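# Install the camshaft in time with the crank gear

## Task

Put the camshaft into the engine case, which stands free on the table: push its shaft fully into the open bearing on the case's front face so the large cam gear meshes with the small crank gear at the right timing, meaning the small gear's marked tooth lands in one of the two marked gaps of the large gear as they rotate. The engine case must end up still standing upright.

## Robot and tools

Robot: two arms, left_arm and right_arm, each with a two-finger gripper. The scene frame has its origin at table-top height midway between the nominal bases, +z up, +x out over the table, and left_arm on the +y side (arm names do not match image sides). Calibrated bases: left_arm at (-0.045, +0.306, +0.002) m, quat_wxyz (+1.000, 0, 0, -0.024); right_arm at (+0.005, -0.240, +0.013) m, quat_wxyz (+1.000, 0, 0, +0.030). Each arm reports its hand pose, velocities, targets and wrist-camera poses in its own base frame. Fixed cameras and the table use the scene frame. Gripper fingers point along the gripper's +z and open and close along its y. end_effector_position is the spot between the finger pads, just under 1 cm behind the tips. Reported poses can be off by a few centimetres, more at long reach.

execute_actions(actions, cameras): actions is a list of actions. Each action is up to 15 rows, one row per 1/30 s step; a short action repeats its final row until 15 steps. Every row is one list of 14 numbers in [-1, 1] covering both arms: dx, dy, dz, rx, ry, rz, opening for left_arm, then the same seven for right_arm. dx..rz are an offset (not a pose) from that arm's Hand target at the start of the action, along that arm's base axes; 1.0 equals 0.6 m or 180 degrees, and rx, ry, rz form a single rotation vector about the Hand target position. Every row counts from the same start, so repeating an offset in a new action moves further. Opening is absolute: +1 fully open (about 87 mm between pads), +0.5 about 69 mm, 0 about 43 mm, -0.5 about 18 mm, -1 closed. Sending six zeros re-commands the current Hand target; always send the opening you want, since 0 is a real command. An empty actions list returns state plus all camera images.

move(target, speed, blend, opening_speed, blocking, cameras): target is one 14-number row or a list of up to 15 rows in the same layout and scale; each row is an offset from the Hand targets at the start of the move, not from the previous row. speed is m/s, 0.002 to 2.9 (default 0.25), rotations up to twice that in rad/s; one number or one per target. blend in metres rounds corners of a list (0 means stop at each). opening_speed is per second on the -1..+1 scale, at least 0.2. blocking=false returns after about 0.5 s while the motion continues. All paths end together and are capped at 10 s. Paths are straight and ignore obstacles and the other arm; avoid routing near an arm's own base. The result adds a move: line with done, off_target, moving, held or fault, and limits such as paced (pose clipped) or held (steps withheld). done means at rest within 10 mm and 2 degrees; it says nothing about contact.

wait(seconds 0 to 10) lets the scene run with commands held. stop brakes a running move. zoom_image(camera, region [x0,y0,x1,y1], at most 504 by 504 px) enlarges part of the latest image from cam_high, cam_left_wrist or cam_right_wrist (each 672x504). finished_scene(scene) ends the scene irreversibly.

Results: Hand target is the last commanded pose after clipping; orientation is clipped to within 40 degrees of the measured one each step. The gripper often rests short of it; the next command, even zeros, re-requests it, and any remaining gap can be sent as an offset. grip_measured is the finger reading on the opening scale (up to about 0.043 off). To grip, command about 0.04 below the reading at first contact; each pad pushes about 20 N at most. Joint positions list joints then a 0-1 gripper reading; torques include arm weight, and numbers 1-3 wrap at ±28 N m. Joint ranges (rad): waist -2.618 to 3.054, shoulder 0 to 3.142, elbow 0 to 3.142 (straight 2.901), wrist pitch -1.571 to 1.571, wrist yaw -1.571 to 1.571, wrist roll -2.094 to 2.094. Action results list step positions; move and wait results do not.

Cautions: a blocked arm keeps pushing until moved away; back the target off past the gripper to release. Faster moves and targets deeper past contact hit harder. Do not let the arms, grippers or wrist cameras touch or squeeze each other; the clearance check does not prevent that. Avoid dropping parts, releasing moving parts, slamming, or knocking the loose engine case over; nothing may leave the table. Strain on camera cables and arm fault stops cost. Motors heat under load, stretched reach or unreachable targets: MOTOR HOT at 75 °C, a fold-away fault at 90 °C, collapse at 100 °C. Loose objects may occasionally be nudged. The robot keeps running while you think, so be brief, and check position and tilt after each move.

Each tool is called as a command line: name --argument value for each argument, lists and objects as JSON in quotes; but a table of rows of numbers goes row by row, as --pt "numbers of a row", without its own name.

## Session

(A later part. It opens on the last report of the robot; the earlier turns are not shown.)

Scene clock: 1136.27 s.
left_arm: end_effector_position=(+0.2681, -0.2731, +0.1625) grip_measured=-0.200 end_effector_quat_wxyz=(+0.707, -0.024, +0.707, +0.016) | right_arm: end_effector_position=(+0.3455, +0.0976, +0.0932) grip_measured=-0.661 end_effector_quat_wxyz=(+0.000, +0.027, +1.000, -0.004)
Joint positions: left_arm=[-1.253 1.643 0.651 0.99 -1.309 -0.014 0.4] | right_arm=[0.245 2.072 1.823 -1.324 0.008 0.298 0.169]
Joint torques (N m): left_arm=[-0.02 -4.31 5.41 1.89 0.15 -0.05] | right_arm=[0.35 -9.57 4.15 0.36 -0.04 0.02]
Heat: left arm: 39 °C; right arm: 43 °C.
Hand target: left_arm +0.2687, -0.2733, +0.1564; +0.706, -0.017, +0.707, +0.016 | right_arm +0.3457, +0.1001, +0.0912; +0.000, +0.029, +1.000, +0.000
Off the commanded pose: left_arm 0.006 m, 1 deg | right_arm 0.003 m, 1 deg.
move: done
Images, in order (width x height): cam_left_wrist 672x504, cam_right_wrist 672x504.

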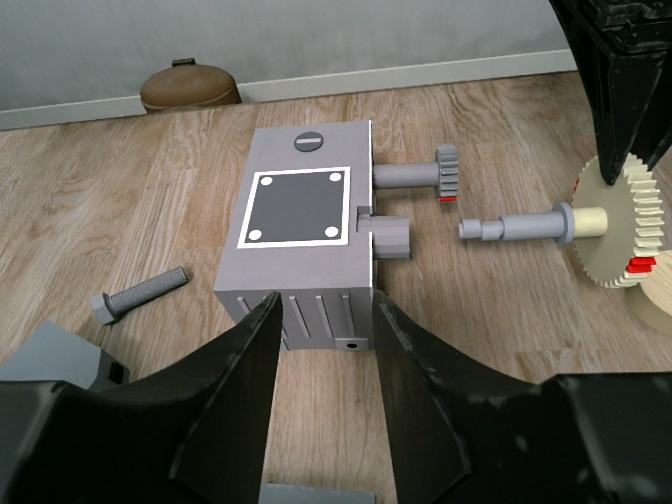

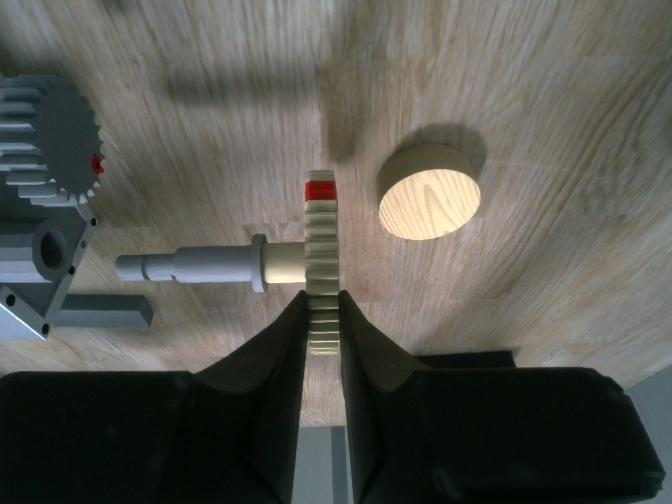

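move --target '[0,0,0,0,0,0,-0.2, 0.008,0.02,-0.014,0,0,0,-0.85]' --speed 0.1 --cameras '["cam_left_wrist","cam_right_wrist"]'

zoom_image --camera "cam_left_wrist" --region '[350, 140, 590, 300]'

zoom_image --camera "cam_right_wrist" --region '[0, 140, 320, 360]'

Scene clock: 1151.40 s.
left_arm: end_effector_position=(+0.2681, -0.2731, +0.1625) grip_measured=-0.200 end_effector_quat_wxyz=(+0.707, -0.024, +0.707, +0.016) | right_arm: end_effector_position=(+0.3464, +0.1072, +0.0817) grip_measured=-0.661 end_effector_quat_wxyz=(-0.007, +0.028, +1.000, -0.006)
Joint positions: left_arm=[-1.253 1.643 0.651 0.99 -1.309 -0.014 0.4] | right_arm=[0.267 2.104 1.823 -1.307 0.008 0.324 0.169]
Joint torques (N m): left_arm=[-0.02 -4.3 5.41 1.89 0.15 -0.05] | right_arm=[0.77 -9.57 5.5 0.29 -0.06 0.02]
Heat: left arm: 38 °C; right arm: 41 °C.
Hand target: left_arm +0.2687, -0.2733, +0.1564; +0.706, -0.017, +0.707, +0.016 | right_arm +0.3505, +0.1122, +0.0828; +0.001, +0.029, +1.000, +0.000
Off the commanded pose: left_arm 0.006 m, 1 deg | right_arm 0.006 m, 1 deg.
move: done
Images, in order (width x height): cam_left_wrist 672x504, cam_right_wrist 672x504.

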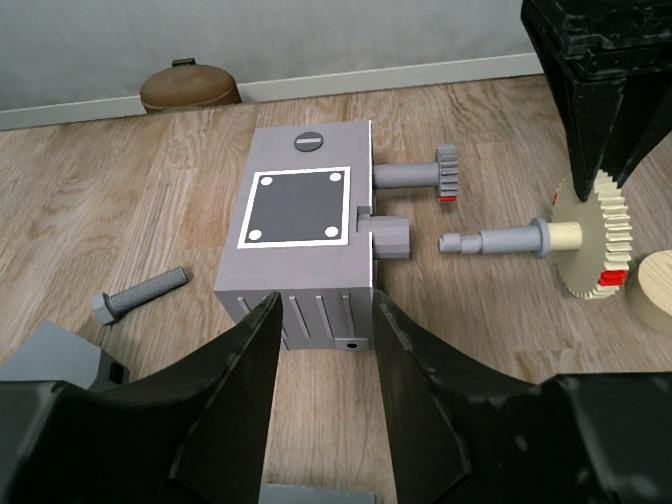

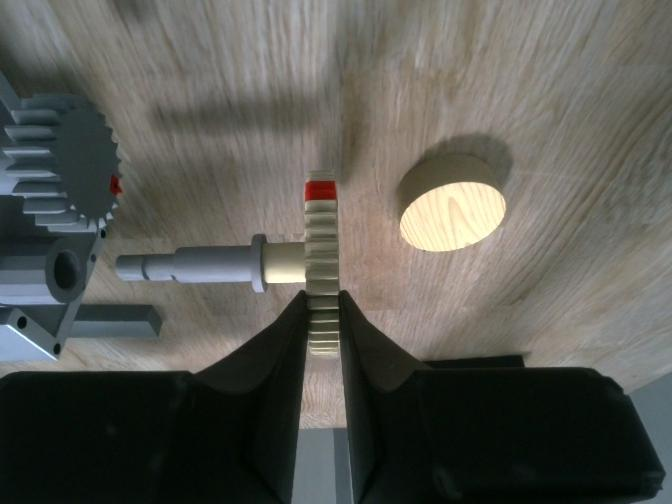

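Scaled by 2.100 from the camera's 672x504 image, which has a finer 960x720 frame.

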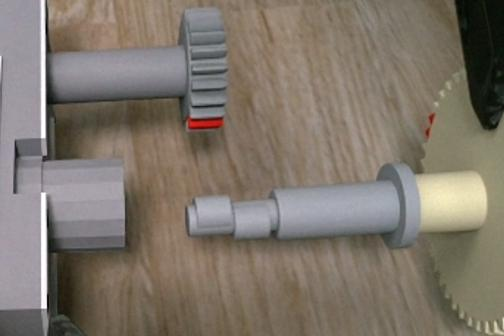

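Scaled by 1.575 from the camera's 672x504 image, which has a finer 960x720 frame.

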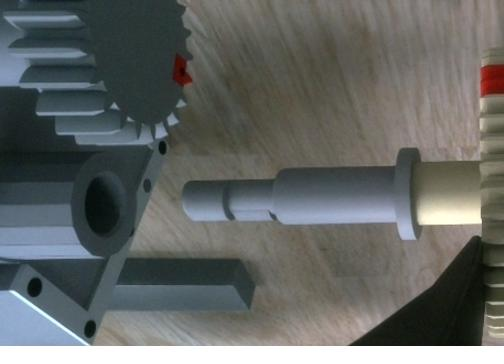

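move --target '[0,0,0,0,0,0,-0.2, -0.0067,0.0133,0.007,0.003,0,-0.0167,-0.85]' --speed 0.1 --cameras '["cam_left_wrist","cam_right_wrist"]'

zoom_image --camera "cam_left_wrist" --region '[350, 140, 590, 300]'

zoom_image --camera "cam_right_wrist" --region '[0, 140, 320, 360]'

Scene clock: 1165.40 s.
left_arm: end_effector_position=(+0.2681, -0.2731, +0.1625) grip_measured=-0.200 end_effector_quat_wxyz=(+0.707, -0.024, +0.707, +0.016) | right_arm: end_effector_position=(+0.3453, +0.1144, +0.0817) grip_measured=-0.661 end_effector_quat_wxyz=(-0.007, +0.055, +0.998, -0.005)
Joint positions: left_arm=[-1.253 1.643 0.651 0.99 -1.309 -0.014 0.4] | right_arm=[0.279 2.104 1.823 -1.307 0.004 0.389 0.169]
Joint torques (N m): left_arm=[-0.02 -4.31 5.39 1.89 0.15 -0.05] | right_arm=[0.84 -10.88 5.12 0.26 -0.1 0.03]
Heat: left arm: 38 °C; right arm: 40 °C.
Hand target: left_arm +0.2687, -0.2733, +0.1564; +0.706, -0.017, +0.707, +0.016 | right_arm +0.3465, +0.1201, +0.0870; +0.000, +0.055, +0.998, +0.005
Off the commanded pose: left_arm 0.006 m, 1 deg | right_arm 0.008 m, 1 deg.
move: done
Images, in order (width x height): cam_left_wrist 672x504, cam_right_wrist 672x504.

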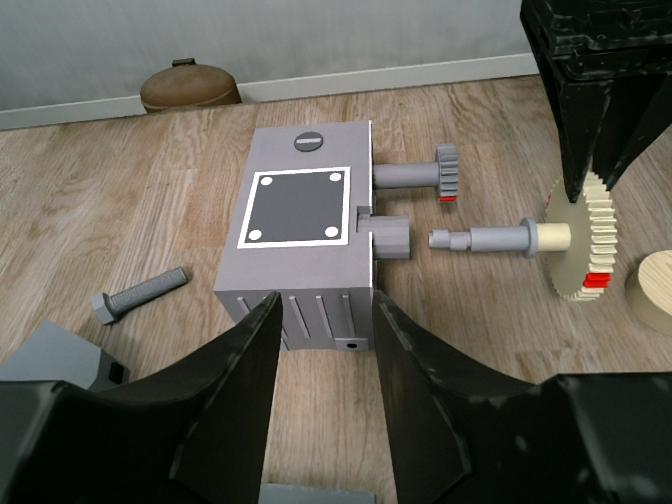

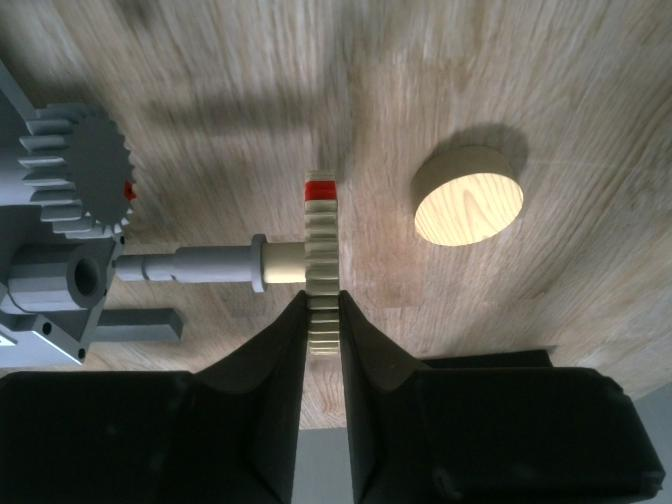

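Scaled by 2.100 from the camera's 672x504 image, which has a finer 960x720 frame.

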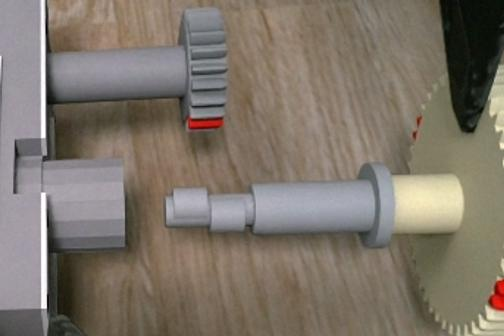

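Scaled by 1.575 from the camera's 672x504 image, which has a finer 960x720 frame.

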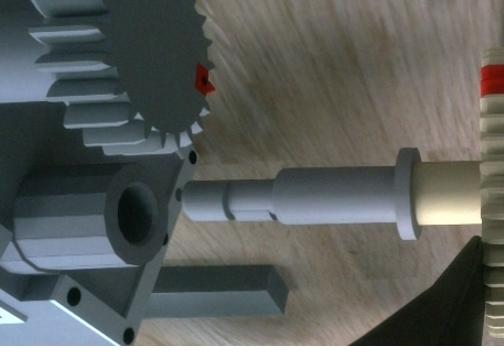

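move --target '[0,0,0,0,0,0,-0.2, 0,0,0.0065,0,0,0,-0.85]' --speed 0.1

Scene clock: 1180.10 s.
left_arm: end_effector_position=(+0.2681, -0.2731, +0.1625) grip_measured=-0.200 end_effector_quat_wxyz=(+0.707, -0.024, +0.707, +0.016) | right_arm: end_effector_position=(+0.3453, +0.1144, +0.0817) grip_measured=-0.661 end_effector_quat_wxyz=(-0.007, +0.055, +0.998, -0.005)
Joint positions: left_arm=[-1.253 1.643 0.651 0.99 -1.309 -0.014 0.4] | right_arm=[0.279 2.104 1.823 -1.307 0.004 0.389 0.169]
Joint torques (N m): left_arm=[-0.02 -4.31 5.41 1.89 0.15 -0.05] | right_arm=[0.84 -10.99 6.16 0.13 -0.1 0.01]
Motor temperatures (°C): left_arm=[23 29 38 36 26 25 24] | right_arm=[25 41 39 28 27 26 29]
Heat: left arm: 38 °C; right arm: 41 °C.
Hand target: left_arm +0.2687, -0.2733, +0.1564; +0.706, -0.017, +0.707, +0.016 | right_arm +0.3465, +0.1201, +0.0909; +0.000, +0.055, +0.998, +0.005
Off the commanded pose: left_arm 0.006 m, 1 deg | right_arm 0.011 m, 1 deg.
move: off_target (right_arm)

move --target '[0,0,0,0,0,0,-0.2, 0,-0.006,0.0065,0,0,0,-0.85]' --speed 0.1

Scene clock: 1192.17 s.
left_arm: end_effector_position=(+0.2681, -0.2731, +0.1625) grip_measured=-0.200 end_effector_quat_wxyz=(+0.707, -0.024, +0.707, +0.016) | right_arm: end_effector_position=(+0.3451, +0.1143, +0.0817) grip_measured=-0.661 end_effector_quat_wxyz=(-0.008, +0.055, +0.998, -0.005)
Joint positions: left_arm=[-1.253 1.643 0.651 0.99 -1.309 -0.014 0.4] | right_arm=[0.279 2.104 1.823 -1.308 0.004 0.389 0.169]
Joint torques (N m): left_arm=[-0.02 -4.3 5.41 1.89 0.15 -0.05] | right_arm=[0.06 -11.4 6.74 0.03 -0.1 -0.06]
Heat: left arm: 38 °C; right arm: 42 °C.
Hand target: left_arm +0.2687, -0.2733, +0.1564; +0.706, -0.017, +0.707, +0.016 | right_arm +0.3465, +0.1165, +0.0948; +0.000, +0.055, +0.998, +0.005
Off the commanded pose: left_arm 0.006 m, 1 deg | right_arm 0.013 m, 1 deg.
move: off_target (right_arm)

move --pt "0 0 0 0 0 0 -0.2 0 -0.01 0.03 0 0 0 -0.85" --pt "0 0 0 0 0 0 -0.2 0 -0.002 -0.0155 0 0 0 -0.85" --speed 0.08 --cameras '["cam_left_wrist","cam_right_wrist"]'

zoom_image --camera "cam_left_wrist" --region '[350, 140, 590, 300]'

zoom_image --camera "cam_right_wrist" --region '[0, 140, 320, 360]'

Scene clock: 1200.00 s.
left_arm: end_effector_position=(+0.2681, -0.2731, +0.1625) grip_measured=-0.200 end_effector_quat_wxyz=(+0.707, -0.024, +0.707, +0.016) | right_arm: end_effector_position=(+0.3465, +0.1113, +0.0817) grip_measured=-0.661 end_effector_quat_wxyz=(-0.007, +0.055, +0.998, -0.004)
Joint positions: left_arm=[-1.253 1.643 0.651 0.99 -1.309 -0.014 0.4] | right_arm=[0.27 2.104 1.823 -1.306 0.004 0.38 0.169]
Joint torques (N m): left_arm=[-0.02 -4.31 5.41 1.89 0.15 -0.05] | right_arm=[0.57 -11.36 4.07 0.34 -0.1 -0.01]
Heat: left arm: 38 °C; right arm: 43 °C.
Hand target: left_arm +0.2687, -0.2733, +0.1564; +0.706, -0.017, +0.707, +0.016 | right_arm +0.3464, +0.1153, +0.0855; +0.000, +0.055, +0.998, +0.005
Off the commanded pose: left_arm 0.006 m, 1 deg | right_arm 0.006 m, 1 deg.
move: done
Images, in order (width x height): cam_left_wrist 672x504, cam_right_wrist 672x504.

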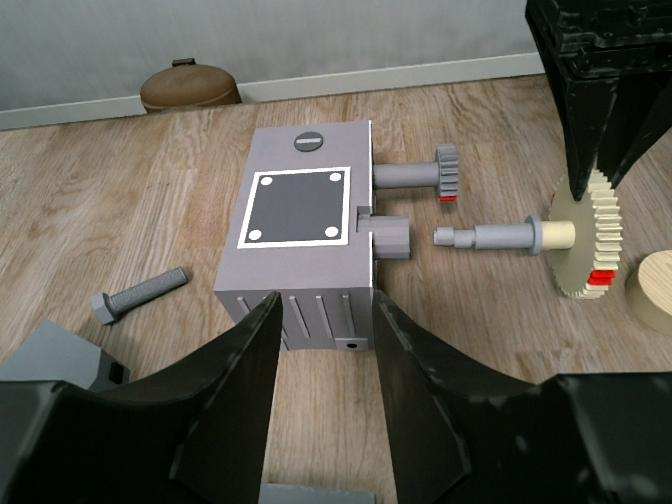

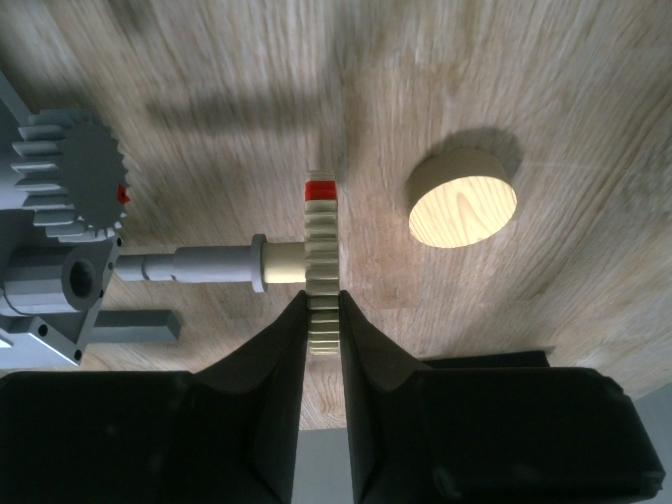

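Scaled by 2.100 from the camera's 672x504 image, which has a finer 960x720 frame.

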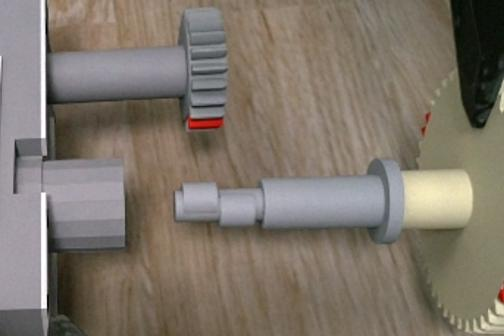

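Scaled by 1.575 from the camera's 672x504 image, which has a finer 960x720 frame.

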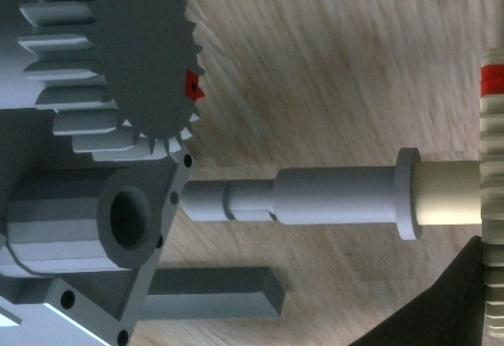

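move --target '[0,0,0,0,0,0,-0.2, -0.004,0,0.033,0,0,0,-0.85]' --speed 0.1

Scene clock: 1221.40 s.
left_arm: end_effector_position=(+0.2681, -0.2731, +0.1625) grip_measured=-0.200 end_effector_quat_wxyz=(+0.707, -0.024, +0.707, +0.016) | right_arm: end_effector_position=(+0.3423, +0.1101, +0.0871) grip_measured=-0.661 end_effector_quat_wxyz=(-0.015, +0.055, +0.998, -0.007)
Joint positions: left_arm=[-1.253 1.643 0.651 0.99 -1.309 -0.014 0.4] | right_arm=[0.27 2.104 1.841 -1.342 0.004 0.381 0.169]
Joint torques (N m): left_arm=[-0.02 -4.3 5.41 1.89 0.15 -0.05] | right_arm=[0.7 -12.48 7.09 -0.02 -0.09 0.01]
Heat: left arm: 37 °C; right arm: 44 °C.
Hand target: left_arm +0.2687, -0.2733, +0.1564; +0.706, -0.017, +0.707, +0.016 | right_arm +0.3441, +0.1153, +0.1053; +0.000, +0.055, +0.998, +0.005
Off the commanded pose: left_arm 0.006 m, 1 deg | right_arm 0.019 m, 2 deg.
move: off_target (right_arm)

move --target '[0,0,0,0,0,0,-0.2, 0.004,0,-0.029,0,0,0,-0.85]' --speed 0.1

Scene clock: 1229.37 s.
left_arm: end_effector_position=(+0.2681, -0.2731, +0.1625) grip_measured=-0.200 end_effector_quat_wxyz=(+0.707, -0.024, +0.707, +0.016) | right_arm: end_effector_position=(+0.3467, +0.1113, +0.0840) grip_measured=-0.661 end_effector_quat_wxyz=(-0.007, +0.055, +0.998, -0.004)
Joint positions: left_arm=[-1.253 1.643 0.651 0.99 -1.309 -0.014 0.4] | right_arm=[0.27 2.104 1.833 -1.315 0.004 0.381 0.169]
Joint torques (N m): left_arm=[-0.02 -4.31 5.41 1.89 0.15 -0.05] | right_arm=[0.58 -11.38 4.04 0.3 -0.1 -0.01]
Heat: left arm: 37 °C; right arm: 45 °C.
Hand target: left_arm +0.2687, -0.2733, +0.1564; +0.706, -0.017, +0.707, +0.016 | right_arm +0.3465, +0.1153, +0.0879; +0.000, +0.055, +0.998, +0.005
Off the commanded pose: left_arm 0.006 m, 1 deg | right_arm 0.006 m, 1 deg.
move: done

move --target '[0,0,0,0,0,0,-0.2, -0.005,0.008,0,0,0,0,-0.85]' --speed 0.1 --cameras '["cam_left_wrist","cam_right_wrist"]'

zoom_image --camera "cam_left_wrist" --region '[350, 140, 590, 300]'

zoom_image --camera "cam_right_wrist" --region '[0, 140, 320, 360]'

Scene clock: 1238.17 s.
left_arm: end_effector_position=(+0.2681, -0.2731, +0.1625) grip_measured=-0.200 end_effector_quat_wxyz=(+0.707, -0.024, +0.707, +0.016) | right_arm: end_effector_position=(+0.3439, +0.1150, +0.0817) grip_measured=-0.661 end_effector_quat_wxyz=(-0.010, +0.055, +0.998, -0.005)
Joint positions: left_arm=[-1.253 1.643 0.651 0.99 -1.309 -0.014 0.4] | right_arm=[0.281 2.104 1.822 -1.311 0.004 0.391 0.169]
Joint torques (N m): left_arm=[-0.02 -4.31 5.41 1.89 0.15 -0.05] | right_arm=[0.83 -11.99 4.05 0.3 -0.09 0.02]
Heat: left arm: 37 °C; right arm: 45 °C.
Hand target: left_arm +0.2687, -0.2733, +0.1564; +0.706, -0.017, +0.707, +0.016 | right_arm +0.3434, +0.1202, +0.0879; +0.000, +0.055, +0.998, +0.005
Off the commanded pose: left_arm 0.006 m, 1 deg | right_arm 0.008 m, 2 deg.
move: done
Images, in order (width x height): cam_left_wrist 672x504, cam_right_wrist 672x504.

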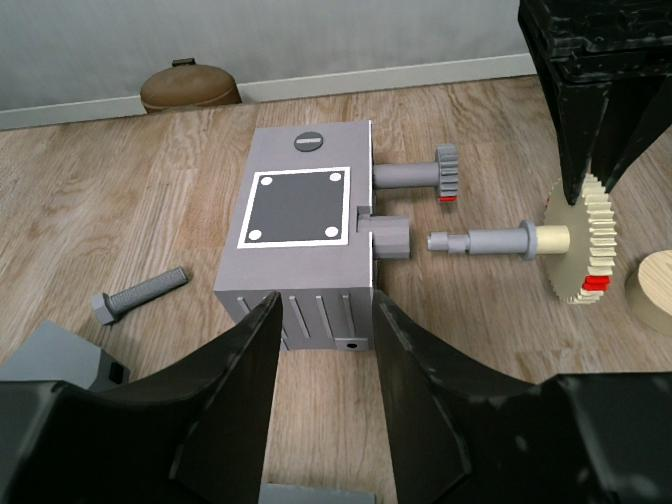

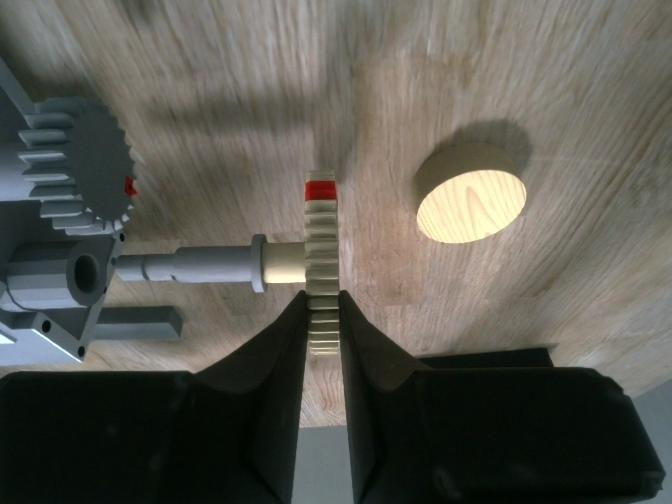

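Scaled by 2.100 from the camera's 672x504 image, which has a finer 960x720 frame.

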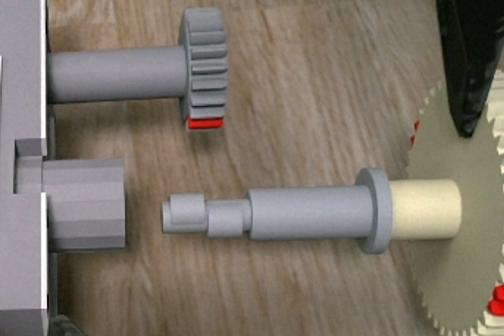

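Scaled by 1.575 from the camera's 672x504 image, which has a finer 960x720 frame.

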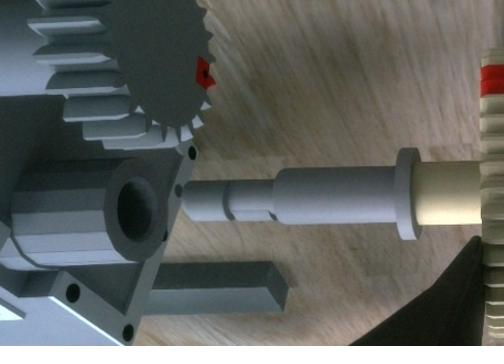

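move --pt "0 0 0 0 0 0 -0.2 -0.002 0 0.033 0 0 0 -0.85" --pt "0 0 0 0 0 0 -0.2 0.0015 0 0.003 0 0 0 -0.85" --speed 0.08

Scene clock: 1247.53 s.
left_arm: end_effector_position=(+0.2681, -0.2731, +0.1625) grip_measured=-0.200 end_effector_quat_wxyz=(+0.707, -0.024, +0.707, +0.016) | right_arm: end_effector_position=(+0.3448, +0.1153, +0.0847) grip_measured=-0.661 end_effector_quat_wxyz=(-0.008, +0.056, +0.998, -0.005)
Joint positions: left_arm=[-1.253 1.643 0.651 0.99 -1.309 -0.014 0.4] | right_arm=[0.281 2.104 1.835 -1.32 0.004 0.392 0.169]
Joint torques (N m): left_arm=[-0.02 -4.31 5.41 1.89 0.15 -0.05] | right_arm=[0.76 -11.69 4.05 0.32 -0.1 0.01]
Motor temperatures (°C): left_arm=[23 29 37 37 26 25 24] | right_arm=[25 46 38 28 27 26 29]
Heat: left arm: 37 °C; right arm: 46 °C.
Hand target: left_arm +0.2687, -0.2733, +0.1564; +0.706, -0.017, +0.707, +0.016 | right_arm +0.3444, +0.1201, +0.0897; +0.000, +0.055, +0.998, +0.005
Off the commanded pose: left_arm 0.006 m, 1 deg | right_arm 0.007 m, 1 deg.
move: done

move --target '[0,0,0,0,0,0,-0.2, 0.0011,0.01,0,0,0,0,-0.85]' --speed 0.06 --cameras '["cam_left_wrist","cam_right_wrist"]'

zoom_image --camera "cam_left_wrist" --region '[350, 160, 560, 300]'

zoom_image --camera "cam_right_wrist" --region '[0, 160, 320, 360]'

Scene clock: 1257.83 s.
left_arm: end_effector_position=(+0.2681, -0.2731, +0.1625) grip_measured=-0.200 end_effector_quat_wxyz=(+0.707, -0.024, +0.707, +0.016) | right_arm: end_effector_position=(+0.3434, +0.1203, +0.0847) grip_measured=-0.661 end_effector_quat_wxyz=(-0.008, +0.055, +0.998, -0.005)
Joint positions: left_arm=[-1.253 1.643 0.651 0.99 -1.309 -0.014 0.4] | right_arm=[0.294 2.104 1.835 -1.32 0.004 0.404 0.169]
Joint torques (N m): left_arm=[-0.01 -4.3 5.41 1.89 0.15 -0.05] | right_arm=[0.83 -10.77 5.18 0.27 -0.1 0.02]
Heat: left arm: 38 °C; right arm: 46 °C.
Hand target: left_arm +0.2687, -0.2733, +0.1564; +0.706, -0.017, +0.707, +0.016 | right_arm +0.3451, +0.1261, +0.0897; +0.001, +0.055, +0.998, +0.005
Off the commanded pose: left_arm 0.006 m, 1 deg | right_arm 0.008 m, 1 deg.
move: done
Images, in order (width x height): cam_left_wrist 672x504, cam_right_wrist 672x504.

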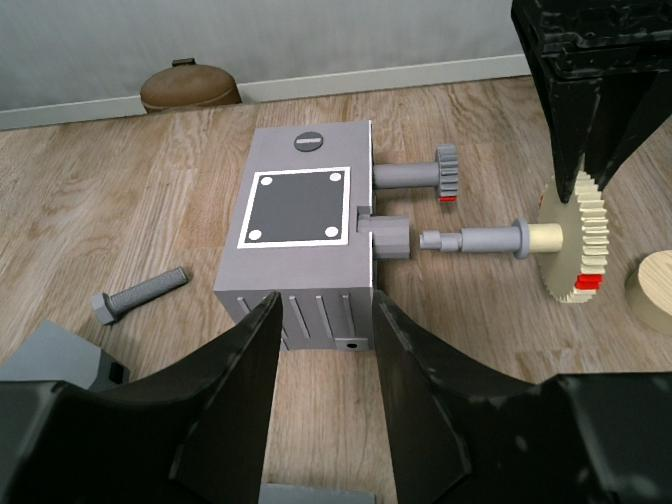

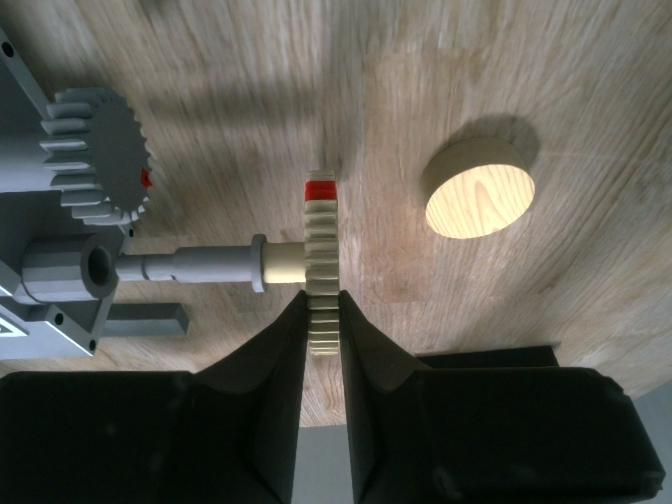

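Scaled by 2.400 from the camera's 672x504 image, which has a finer 960x720 frame.

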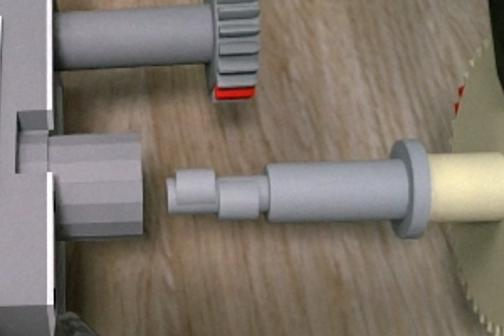

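Scaled by 1.575 from the camera's 672x504 image, which has a finer 960x720 frame.

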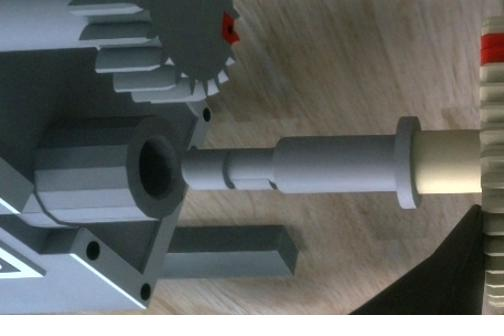

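move --pt "0 0 0 0 0 0 -0.2 0.002 0 0.033 -0.0083 0.0005 0 -0.85" --pt "0 0 0 0 0 0 -0.2 0.0035 0 0.0053 -0.0083 0.0005 0 -0.85" --speed 0.08 --cameras '["cam_left_wrist","cam_right_wrist"]'

zoom_image --camera "cam_left_wrist" --region '[350, 160, 560, 300]'

zoom_image --camera "cam_right_wrist" --region '[0, 160, 320, 360]'

Scene clock: 1285.00 s.
left_arm: end_effector_position=(+0.2681, -0.2731, +0.1625) grip_measured=-0.200 end_effector_quat_wxyz=(+0.707, -0.024, +0.707, +0.016) | right_arm: end_effector_position=(+0.3468, +0.1240, +0.0953) grip_measured=-0.661 end_effector_quat_wxyz=(-0.002, +0.055, +0.998, -0.007)
Joint positions: left_arm=[-1.253 1.643 0.651 0.99 -1.309 -0.014 0.4] | right_arm=[0.304 2.112 1.891 -1.358 0.012 0.414 0.169]
Joint torques (N m): left_arm=[-0.02 -4.3 5.41 1.89 0.15 -0.05] | right_arm=[0.77 -9.74 4.22 0.34 0.1 0.01]
Heat: left arm: 38 °C; right arm: 45 °C.
Hand target: left_arm +0.2687, -0.2733, +0.1564; +0.706, -0.017, +0.707, +0.016 | right_arm +0.3471, +0.1262, +0.0929; +0.000, +0.055, +0.998, -0.008
Off the commanded pose: left_arm 0.006 m, 1 deg | right_arm 0.003 m, 0 deg.
move: done
Images, in order (width x height): cam_left_wrist 672x504, cam_right_wrist 672x504.

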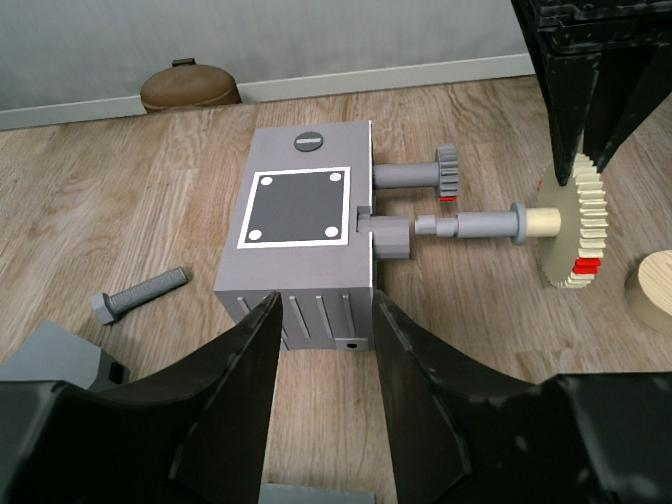

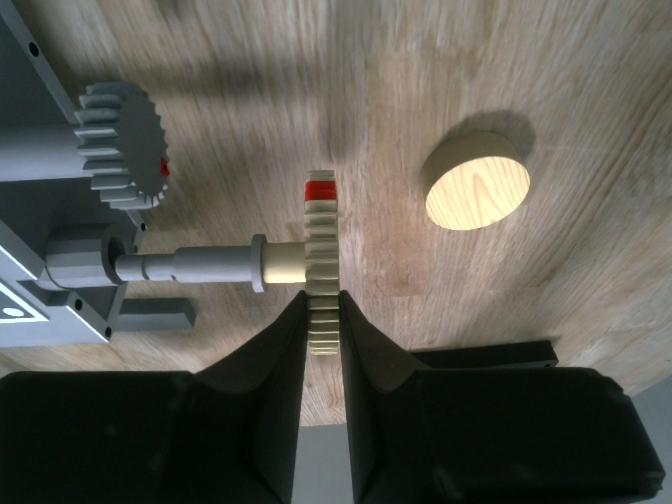

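Scaled by 2.400 from the camera's 672x504 image, which has a finer 960x720 frame.

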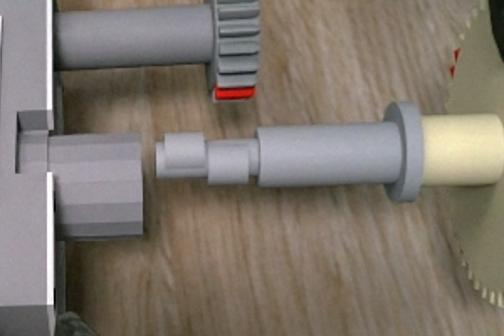

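Scaled by 1.575 from the camera's 672x504 image, which has a finer 960x720 frame.

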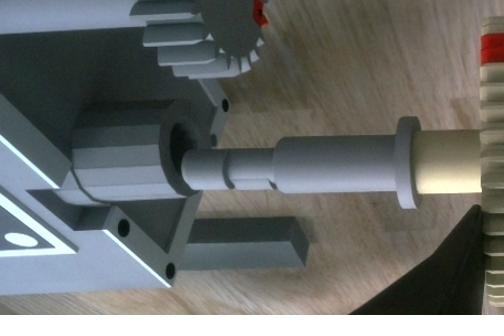

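move --target '[0,0,0,0,0,0,-0.2, -0.001,0,-0.0095,0,0,0,-0.85]' --speed 0.06 --cameras '["cam_left_wrist","cam_right_wrist"]'

zoom_image --camera "cam_left_wrist" --region '[350, 160, 560, 300]'

zoom_image --camera "cam_right_wrist" --region '[0, 160, 320, 360]'

Scene clock: 1293.33 s.
left_arm: end_effector_position=(+0.2681, -0.2731, +0.1625) grip_measured=-0.200 end_effector_quat_wxyz=(+0.707, -0.024, +0.707, +0.016) | right_arm: end_effector_position=(+0.3465, +0.1238, +0.0890) grip_measured=-0.661 end_effector_quat_wxyz=(-0.002, +0.055, +0.998, -0.008)
Joint positions: left_arm=[-1.253 1.643 0.651 0.99 -1.309 -0.014 0.4] | right_arm=[0.304 2.112 1.865 -1.334 0.013 0.414 0.169]
Joint torques (N m): left_arm=[-0.02 -4.3 5.41 1.89 0.15 -0.05] | right_arm=[0.81 -9.95 4.1 0.36 0.1 0.01]
Heat: left arm: 38 °C; right arm: 44 °C.
Hand target: left_arm +0.2687, -0.2733, +0.1564; +0.706, -0.017, +0.707, +0.016 | right_arm +0.3465, +0.1261, +0.0871; +0.000, +0.055, +0.998, -0.008
Off the commanded pose: left_arm 0.006 m, 1 deg | right_arm 0.003 m, 0 deg.
move: done
Images, in order (width x height): cam_left_wrist 672x504, cam_right_wrist 672x504.

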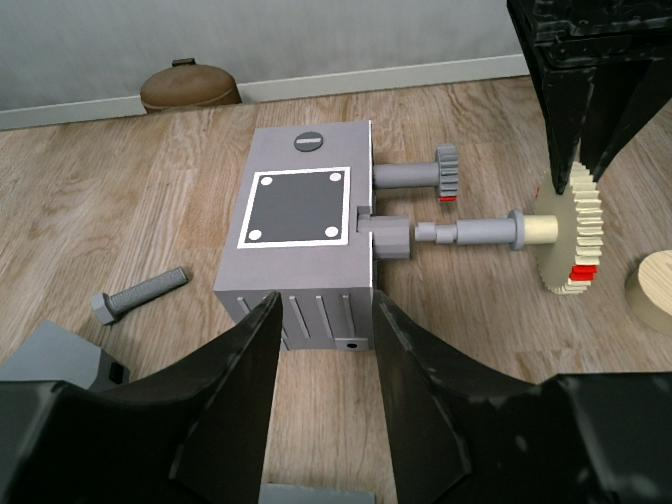

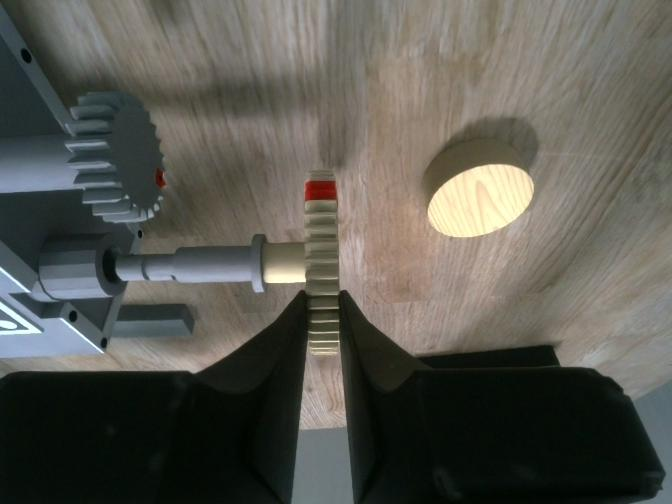

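Scaled by 2.400 from the camera's 672x504 image, which has a finer 960x720 frame.

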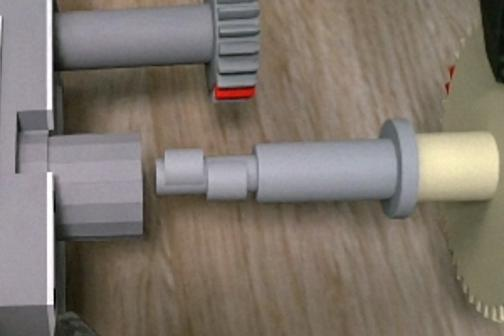

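Scaled by 1.575 from the camera's 672x504 image, which has a finer 960x720 frame.

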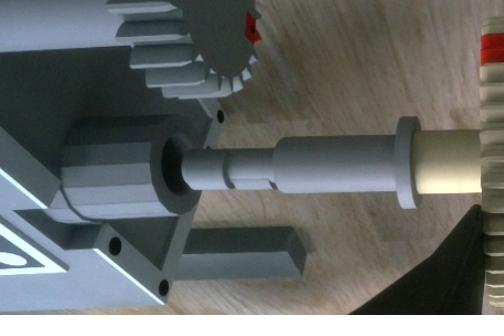

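move --target '[0,0,0,0,0,0,-0.2, -0.0022,0,-0.005,0,0,0,-0.85]' --speed 0.06 --cameras '["cam_left_wrist","cam_right_wrist"]'

zoom_image --camera "cam_left_wrist" --region '[350, 160, 560, 300]'

zoom_image --camera "cam_right_wrist" --region '[0, 160, 320, 360]'

Scene clock: 1303.10 s.
left_arm: end_effector_position=(+0.2681, -0.2731, +0.1625) grip_measured=-0.200 end_effector_quat_wxyz=(+0.707, -0.024, +0.707, +0.016) | right_arm: end_effector_position=(+0.3453, +0.1235, +0.0842) grip_measured=-0.661 end_effector_quat_wxyz=(-0.004, +0.056, +0.998, -0.008)
Joint positions: left_arm=[-1.253 1.643 0.651 0.99 -1.309 -0.014 0.4] | right_arm=[0.304 2.112 1.846 -1.319 0.013 0.415 0.169]
Joint torques (N m): left_arm=[-0.02 -4.31 5.42 1.89 0.15 -0.05] | right_arm=[0.92 -10.41 4.03 0.32 0.1 0.02]
Heat: left arm: 38 °C; right arm: 42 °C.
Hand target: left_arm +0.2687, -0.2733, +0.1564; +0.706, -0.017, +0.707, +0.016 | right_arm +0.3452, +0.1261, +0.0841; +0.000, +0.055, +0.998, -0.008
Off the commanded pose: left_arm 0.006 m, 1 deg | right_arm 0.003 m, 1 deg.
move: done
Images, in order (width x height): cam_left_wrist 672x504, cam_right_wrist 672x504.

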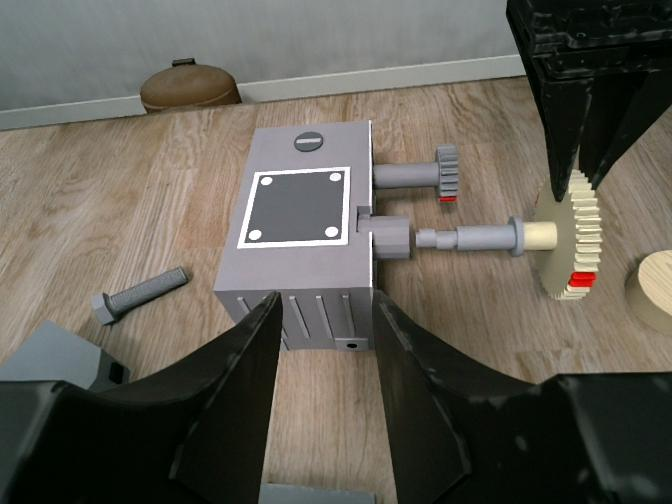

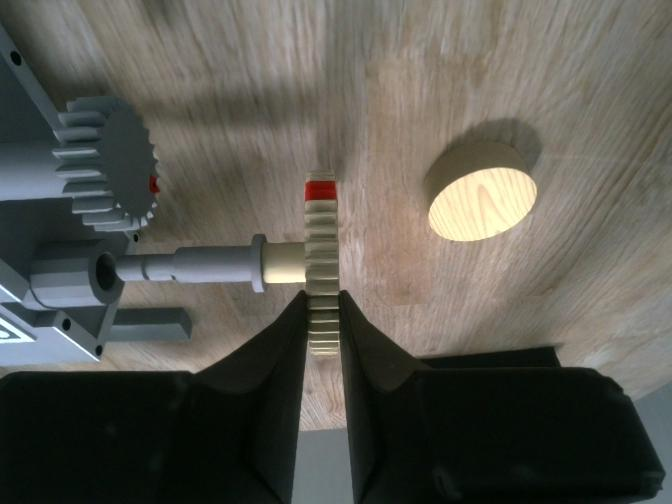

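Scaled by 2.400 from the camera's 672x504 image, which has a finer 960x720 frame.

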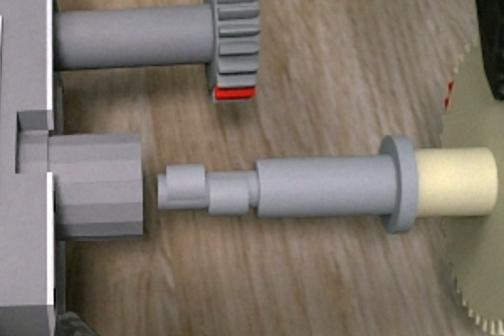

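Scaled by 1.575 from the camera's 672x504 image, which has a finer 960x720 frame.

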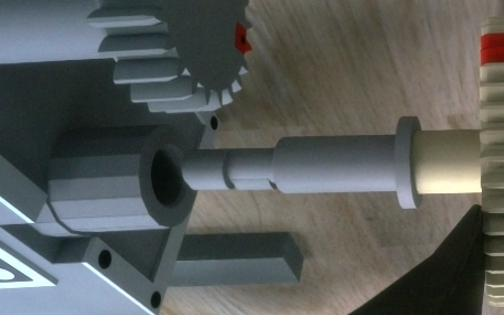

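move --target '[0,0,0,0,0,0,-0.2, 0.0015,0.02,0.0045,0,0,0,-0.85]' --speed 0.05 --cameras '["cam_left_wrist","cam_right_wrist"]'

zoom_image --camera "cam_left_wrist" --region '[350, 160, 560, 300]'

zoom_image --camera "cam_right_wrist" --region '[0, 160, 320, 360]'

Scene clock: 1316.80 s.
left_arm: end_effector_position=(+0.2681, -0.2731, +0.1625) grip_measured=-0.200 end_effector_quat_wxyz=(+0.707, -0.024, +0.707, +0.016) | right_arm: end_effector_position=(+0.3435, +0.1291, +0.0834) grip_measured=-0.662 end_effector_quat_wxyz=(-0.003, +0.057, +0.998, -0.014)
Joint positions: left_arm=[-1.253 1.643 0.651 0.99 -1.309 -0.014 0.4] | right_arm=[0.323 2.113 1.846 -1.319 0.024 0.437 0.169]
Joint torques (N m): left_arm=[-0.02 -4.31 5.41 1.89 0.15 -0.05] | right_arm=[1.59 -8.83 7.05 0.16 -0.04 0.09]
Heat: left arm: 39 °C; right arm: 42 °C.
Hand target: left_arm +0.2687, -0.2733, +0.1564; +0.706, -0.017, +0.707, +0.016 | right_arm +0.3461, +0.1381, +0.0868; +0.000, +0.055, +0.998, -0.008
Off the commanded pose: left_arm 0.006 m, 1 deg | right_arm 0.010 m, 1 deg.
move: done
Images, in order (width x height): cam_left_wrist 672x504, cam_right_wrist 672x504.

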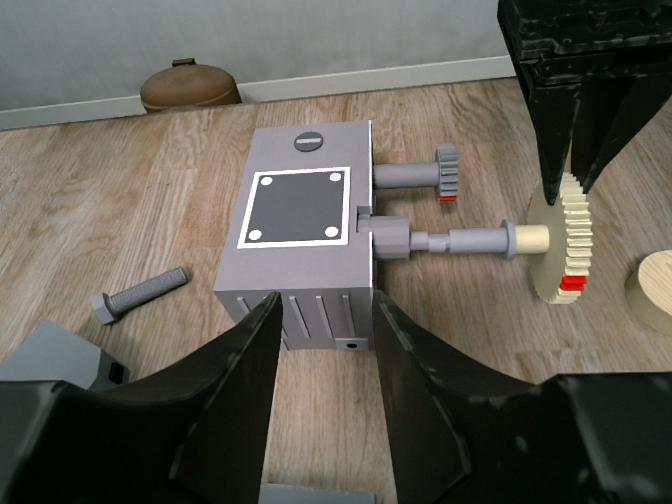

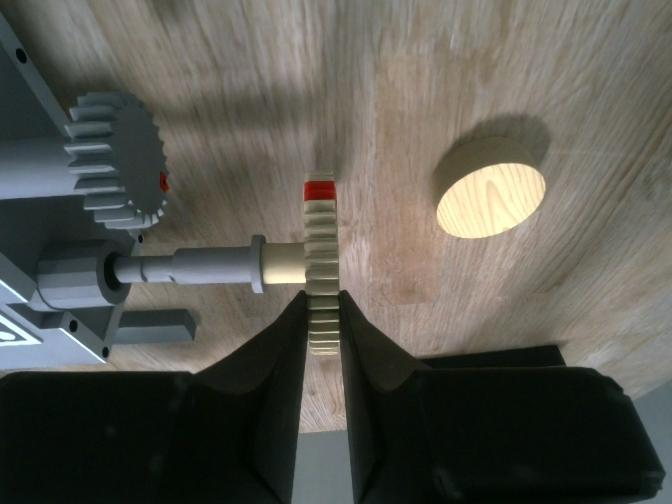

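Scaled by 2.400 from the camera's 672x504 image, which has a finer 960x720 frame.

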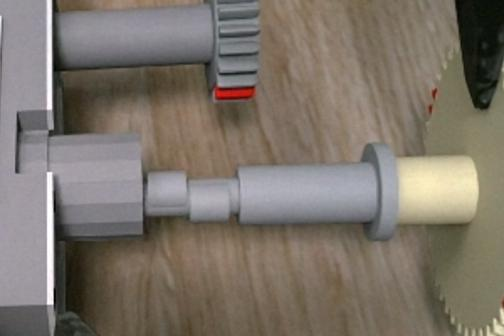

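Scaled by 1.575 from the camera's 672x504 image, which has a finer 960x720 frame.

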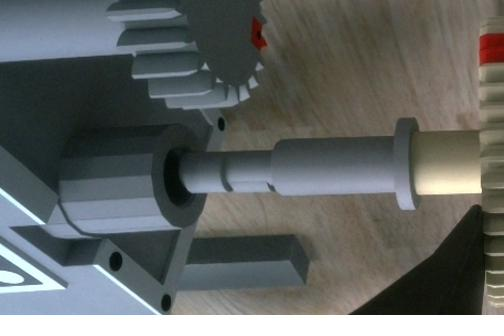

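move --pt "0 0 0 0 0 0 -0.2 0 -0.022 0 0 0 0 -0.85" --pt "0 0 0 0 0 0 -0.2 -0.001 -0.022 0.038 0 0 0 -0.85" --pt "0 0 0 0 0 0 -0.2 -0.001 -0.018 0.005 0 0 0 -0.85" --speed 0.08

Scene clock: 1330.67 s.
left_arm: end_effector_position=(+0.2681, -0.2731, +0.1625) grip_measured=-0.200 end_effector_quat_wxyz=(+0.707, -0.024, +0.707, +0.016) | right_arm: end_effector_position=(+0.3450, +0.1261, +0.0899) grip_measured=-0.662 end_effector_quat_wxyz=(-0.002, +0.055, +0.998, -0.014)
Joint positions: left_arm=[-1.253 1.643 0.651 0.99 -1.309 -0.014 0.4] | right_arm=[0.315 2.113 1.872 -1.343 0.024 0.425 0.169]
Joint torques (N m): left_arm=[-0.03 -4.3 5.41 1.89 0.15 -0.05] | right_arm=[0.08 -10.35 4.11 0.32 -0.03 -0.04]
Motor temperatures (°C): left_arm=[23 29 36 39 26 25 24] | right_arm=[25 41 38 28 27 26 29]
Heat: left arm: 39 °C; right arm: 41 °C.
Hand target: left_arm +0.2687, -0.2733, +0.1564; +0.706, -0.017, +0.707, +0.016 | right_arm +0.3456, +0.1273, +0.0899; +0.000, +0.055, +0.998, -0.008
Off the commanded pose: left_arm 0.006 m, 1 deg | right_arm 0.001 m, 1 deg.
move: done

move --target '[0,0,0,0,0,0,-0.2, -0.0027,-0.002,-0.0063,0,0,0,-0.85]' --speed 0.06 --cameras '["cam_left_wrist","cam_right_wrist"]'

zoom_image --camera "cam_left_wrist" --region '[350, 160, 560, 300]'

zoom_image --camera "cam_right_wrist" --region '[0, 160, 320, 360]'

Scene clock: 1338.60 s.
left_arm: end_effector_position=(+0.2681, -0.2731, +0.1625) grip_measured=-0.200 end_effector_quat_wxyz=(+0.707, -0.024, +0.707, +0.016) | right_arm: end_effector_position=(+0.3432, +0.1255, +0.0835) grip_measured=-0.662 end_effector_quat_wxyz=(-0.005, +0.055, +0.998, -0.015)
Joint positions: left_arm=[-1.253 1.643 0.651 0.99 -1.309 -0.014 0.4] | right_arm=[0.315 2.113 1.845 -1.324 0.024 0.425 0.169]
Joint torques (N m): left_arm=[-0.01 -4.31 5.41 1.89 0.15 -0.05] | right_arm=[-0.09 -11.07 4.04 0.34 -0.03 -0.06]
Heat: left arm: 39 °C; right arm: 41 °C.
Hand target: left_arm +0.2687, -0.2733, +0.1564; +0.706, -0.017, +0.707, +0.016 | right_arm +0.3439, +0.1261, +0.0860; +0.000, +0.055, +0.998, -0.008
Off the commanded pose: left_arm 0.006 m, 1 deg | right_arm 0.003 m, 1 deg.
move: done
Images, in order (width x height): cam_left_wrist 672x504, cam_right_wrist 672x504.

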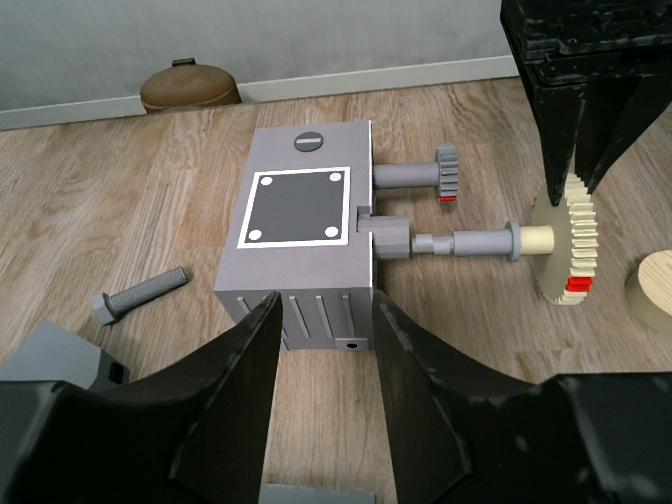

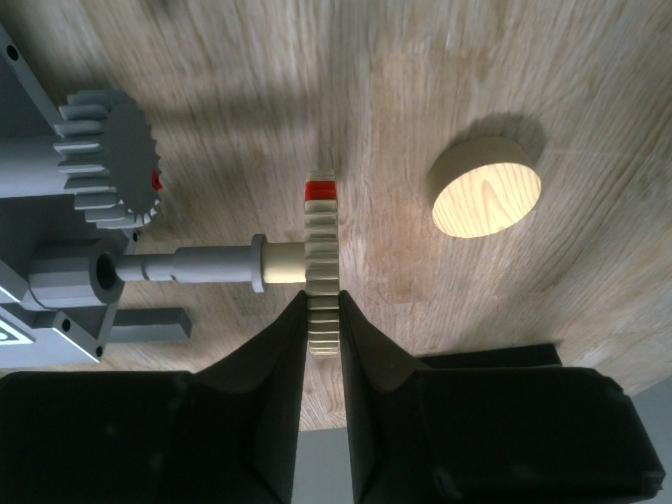

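Scaled by 2.400 from the camera's 672x504 image, which has a finer 960x720 frame.

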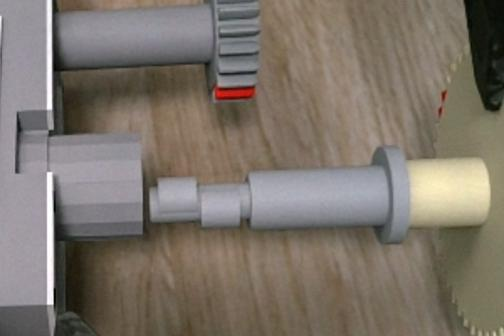

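Scaled by 1.575 from the camera's 672x504 image, which has a finer 960x720 frame.

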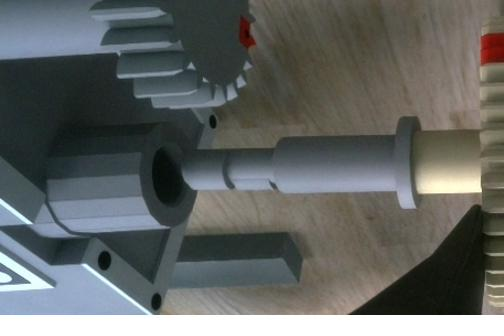

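move --pt "0 0 0 0 0 0 -0.2 -0.001 0 0.04 0 0 0 -0.85" --pt "0 0 0 0 0 0 -0.2 0.0 0 0.006 0 0 0 -0.85" --pt "0 0 0 0 0 0 -0.2 0.0 0.00 0.0015 0 0 0 -0.85" --speed 0.08

Scene clock: 1353.87 s.
left_arm: end_effector_position=(+0.2681, -0.2731, +0.1625) grip_measured=-0.200 end_effector_quat_wxyz=(+0.707, -0.024, +0.707, +0.016) | right_arm: end_effector_position=(+0.3432, +0.1255, +0.0844) grip_measured=-0.662 end_effector_quat_wxyz=(-0.005, +0.055, +0.998, -0.015)
Joint positions: left_arm=[-1.253 1.643 0.651 0.99 -1.309 -0.014 0.4] | right_arm=[0.315 2.113 1.848 -1.327 0.024 0.425 0.169]
Joint torques (N m): left_arm=[-0.03 -4.3 5.41 1.89 0.15 -0.04] | right_arm=[-0.08 -11.08 4.07 0.3 -0.02 -0.07]
Heat: left arm: 39 °C; right arm: 42 °C.
Hand target: left_arm +0.2687, -0.2733, +0.1564; +0.706, -0.017, +0.707, +0.016 | right_arm +0.3439, +0.1261, +0.0870; +0.000, +0.055, +0.998, -0.008
Off the commanded pose: left_arm 0.006 m, 1 deg | right_arm 0.003 m, 1 deg.
move: done


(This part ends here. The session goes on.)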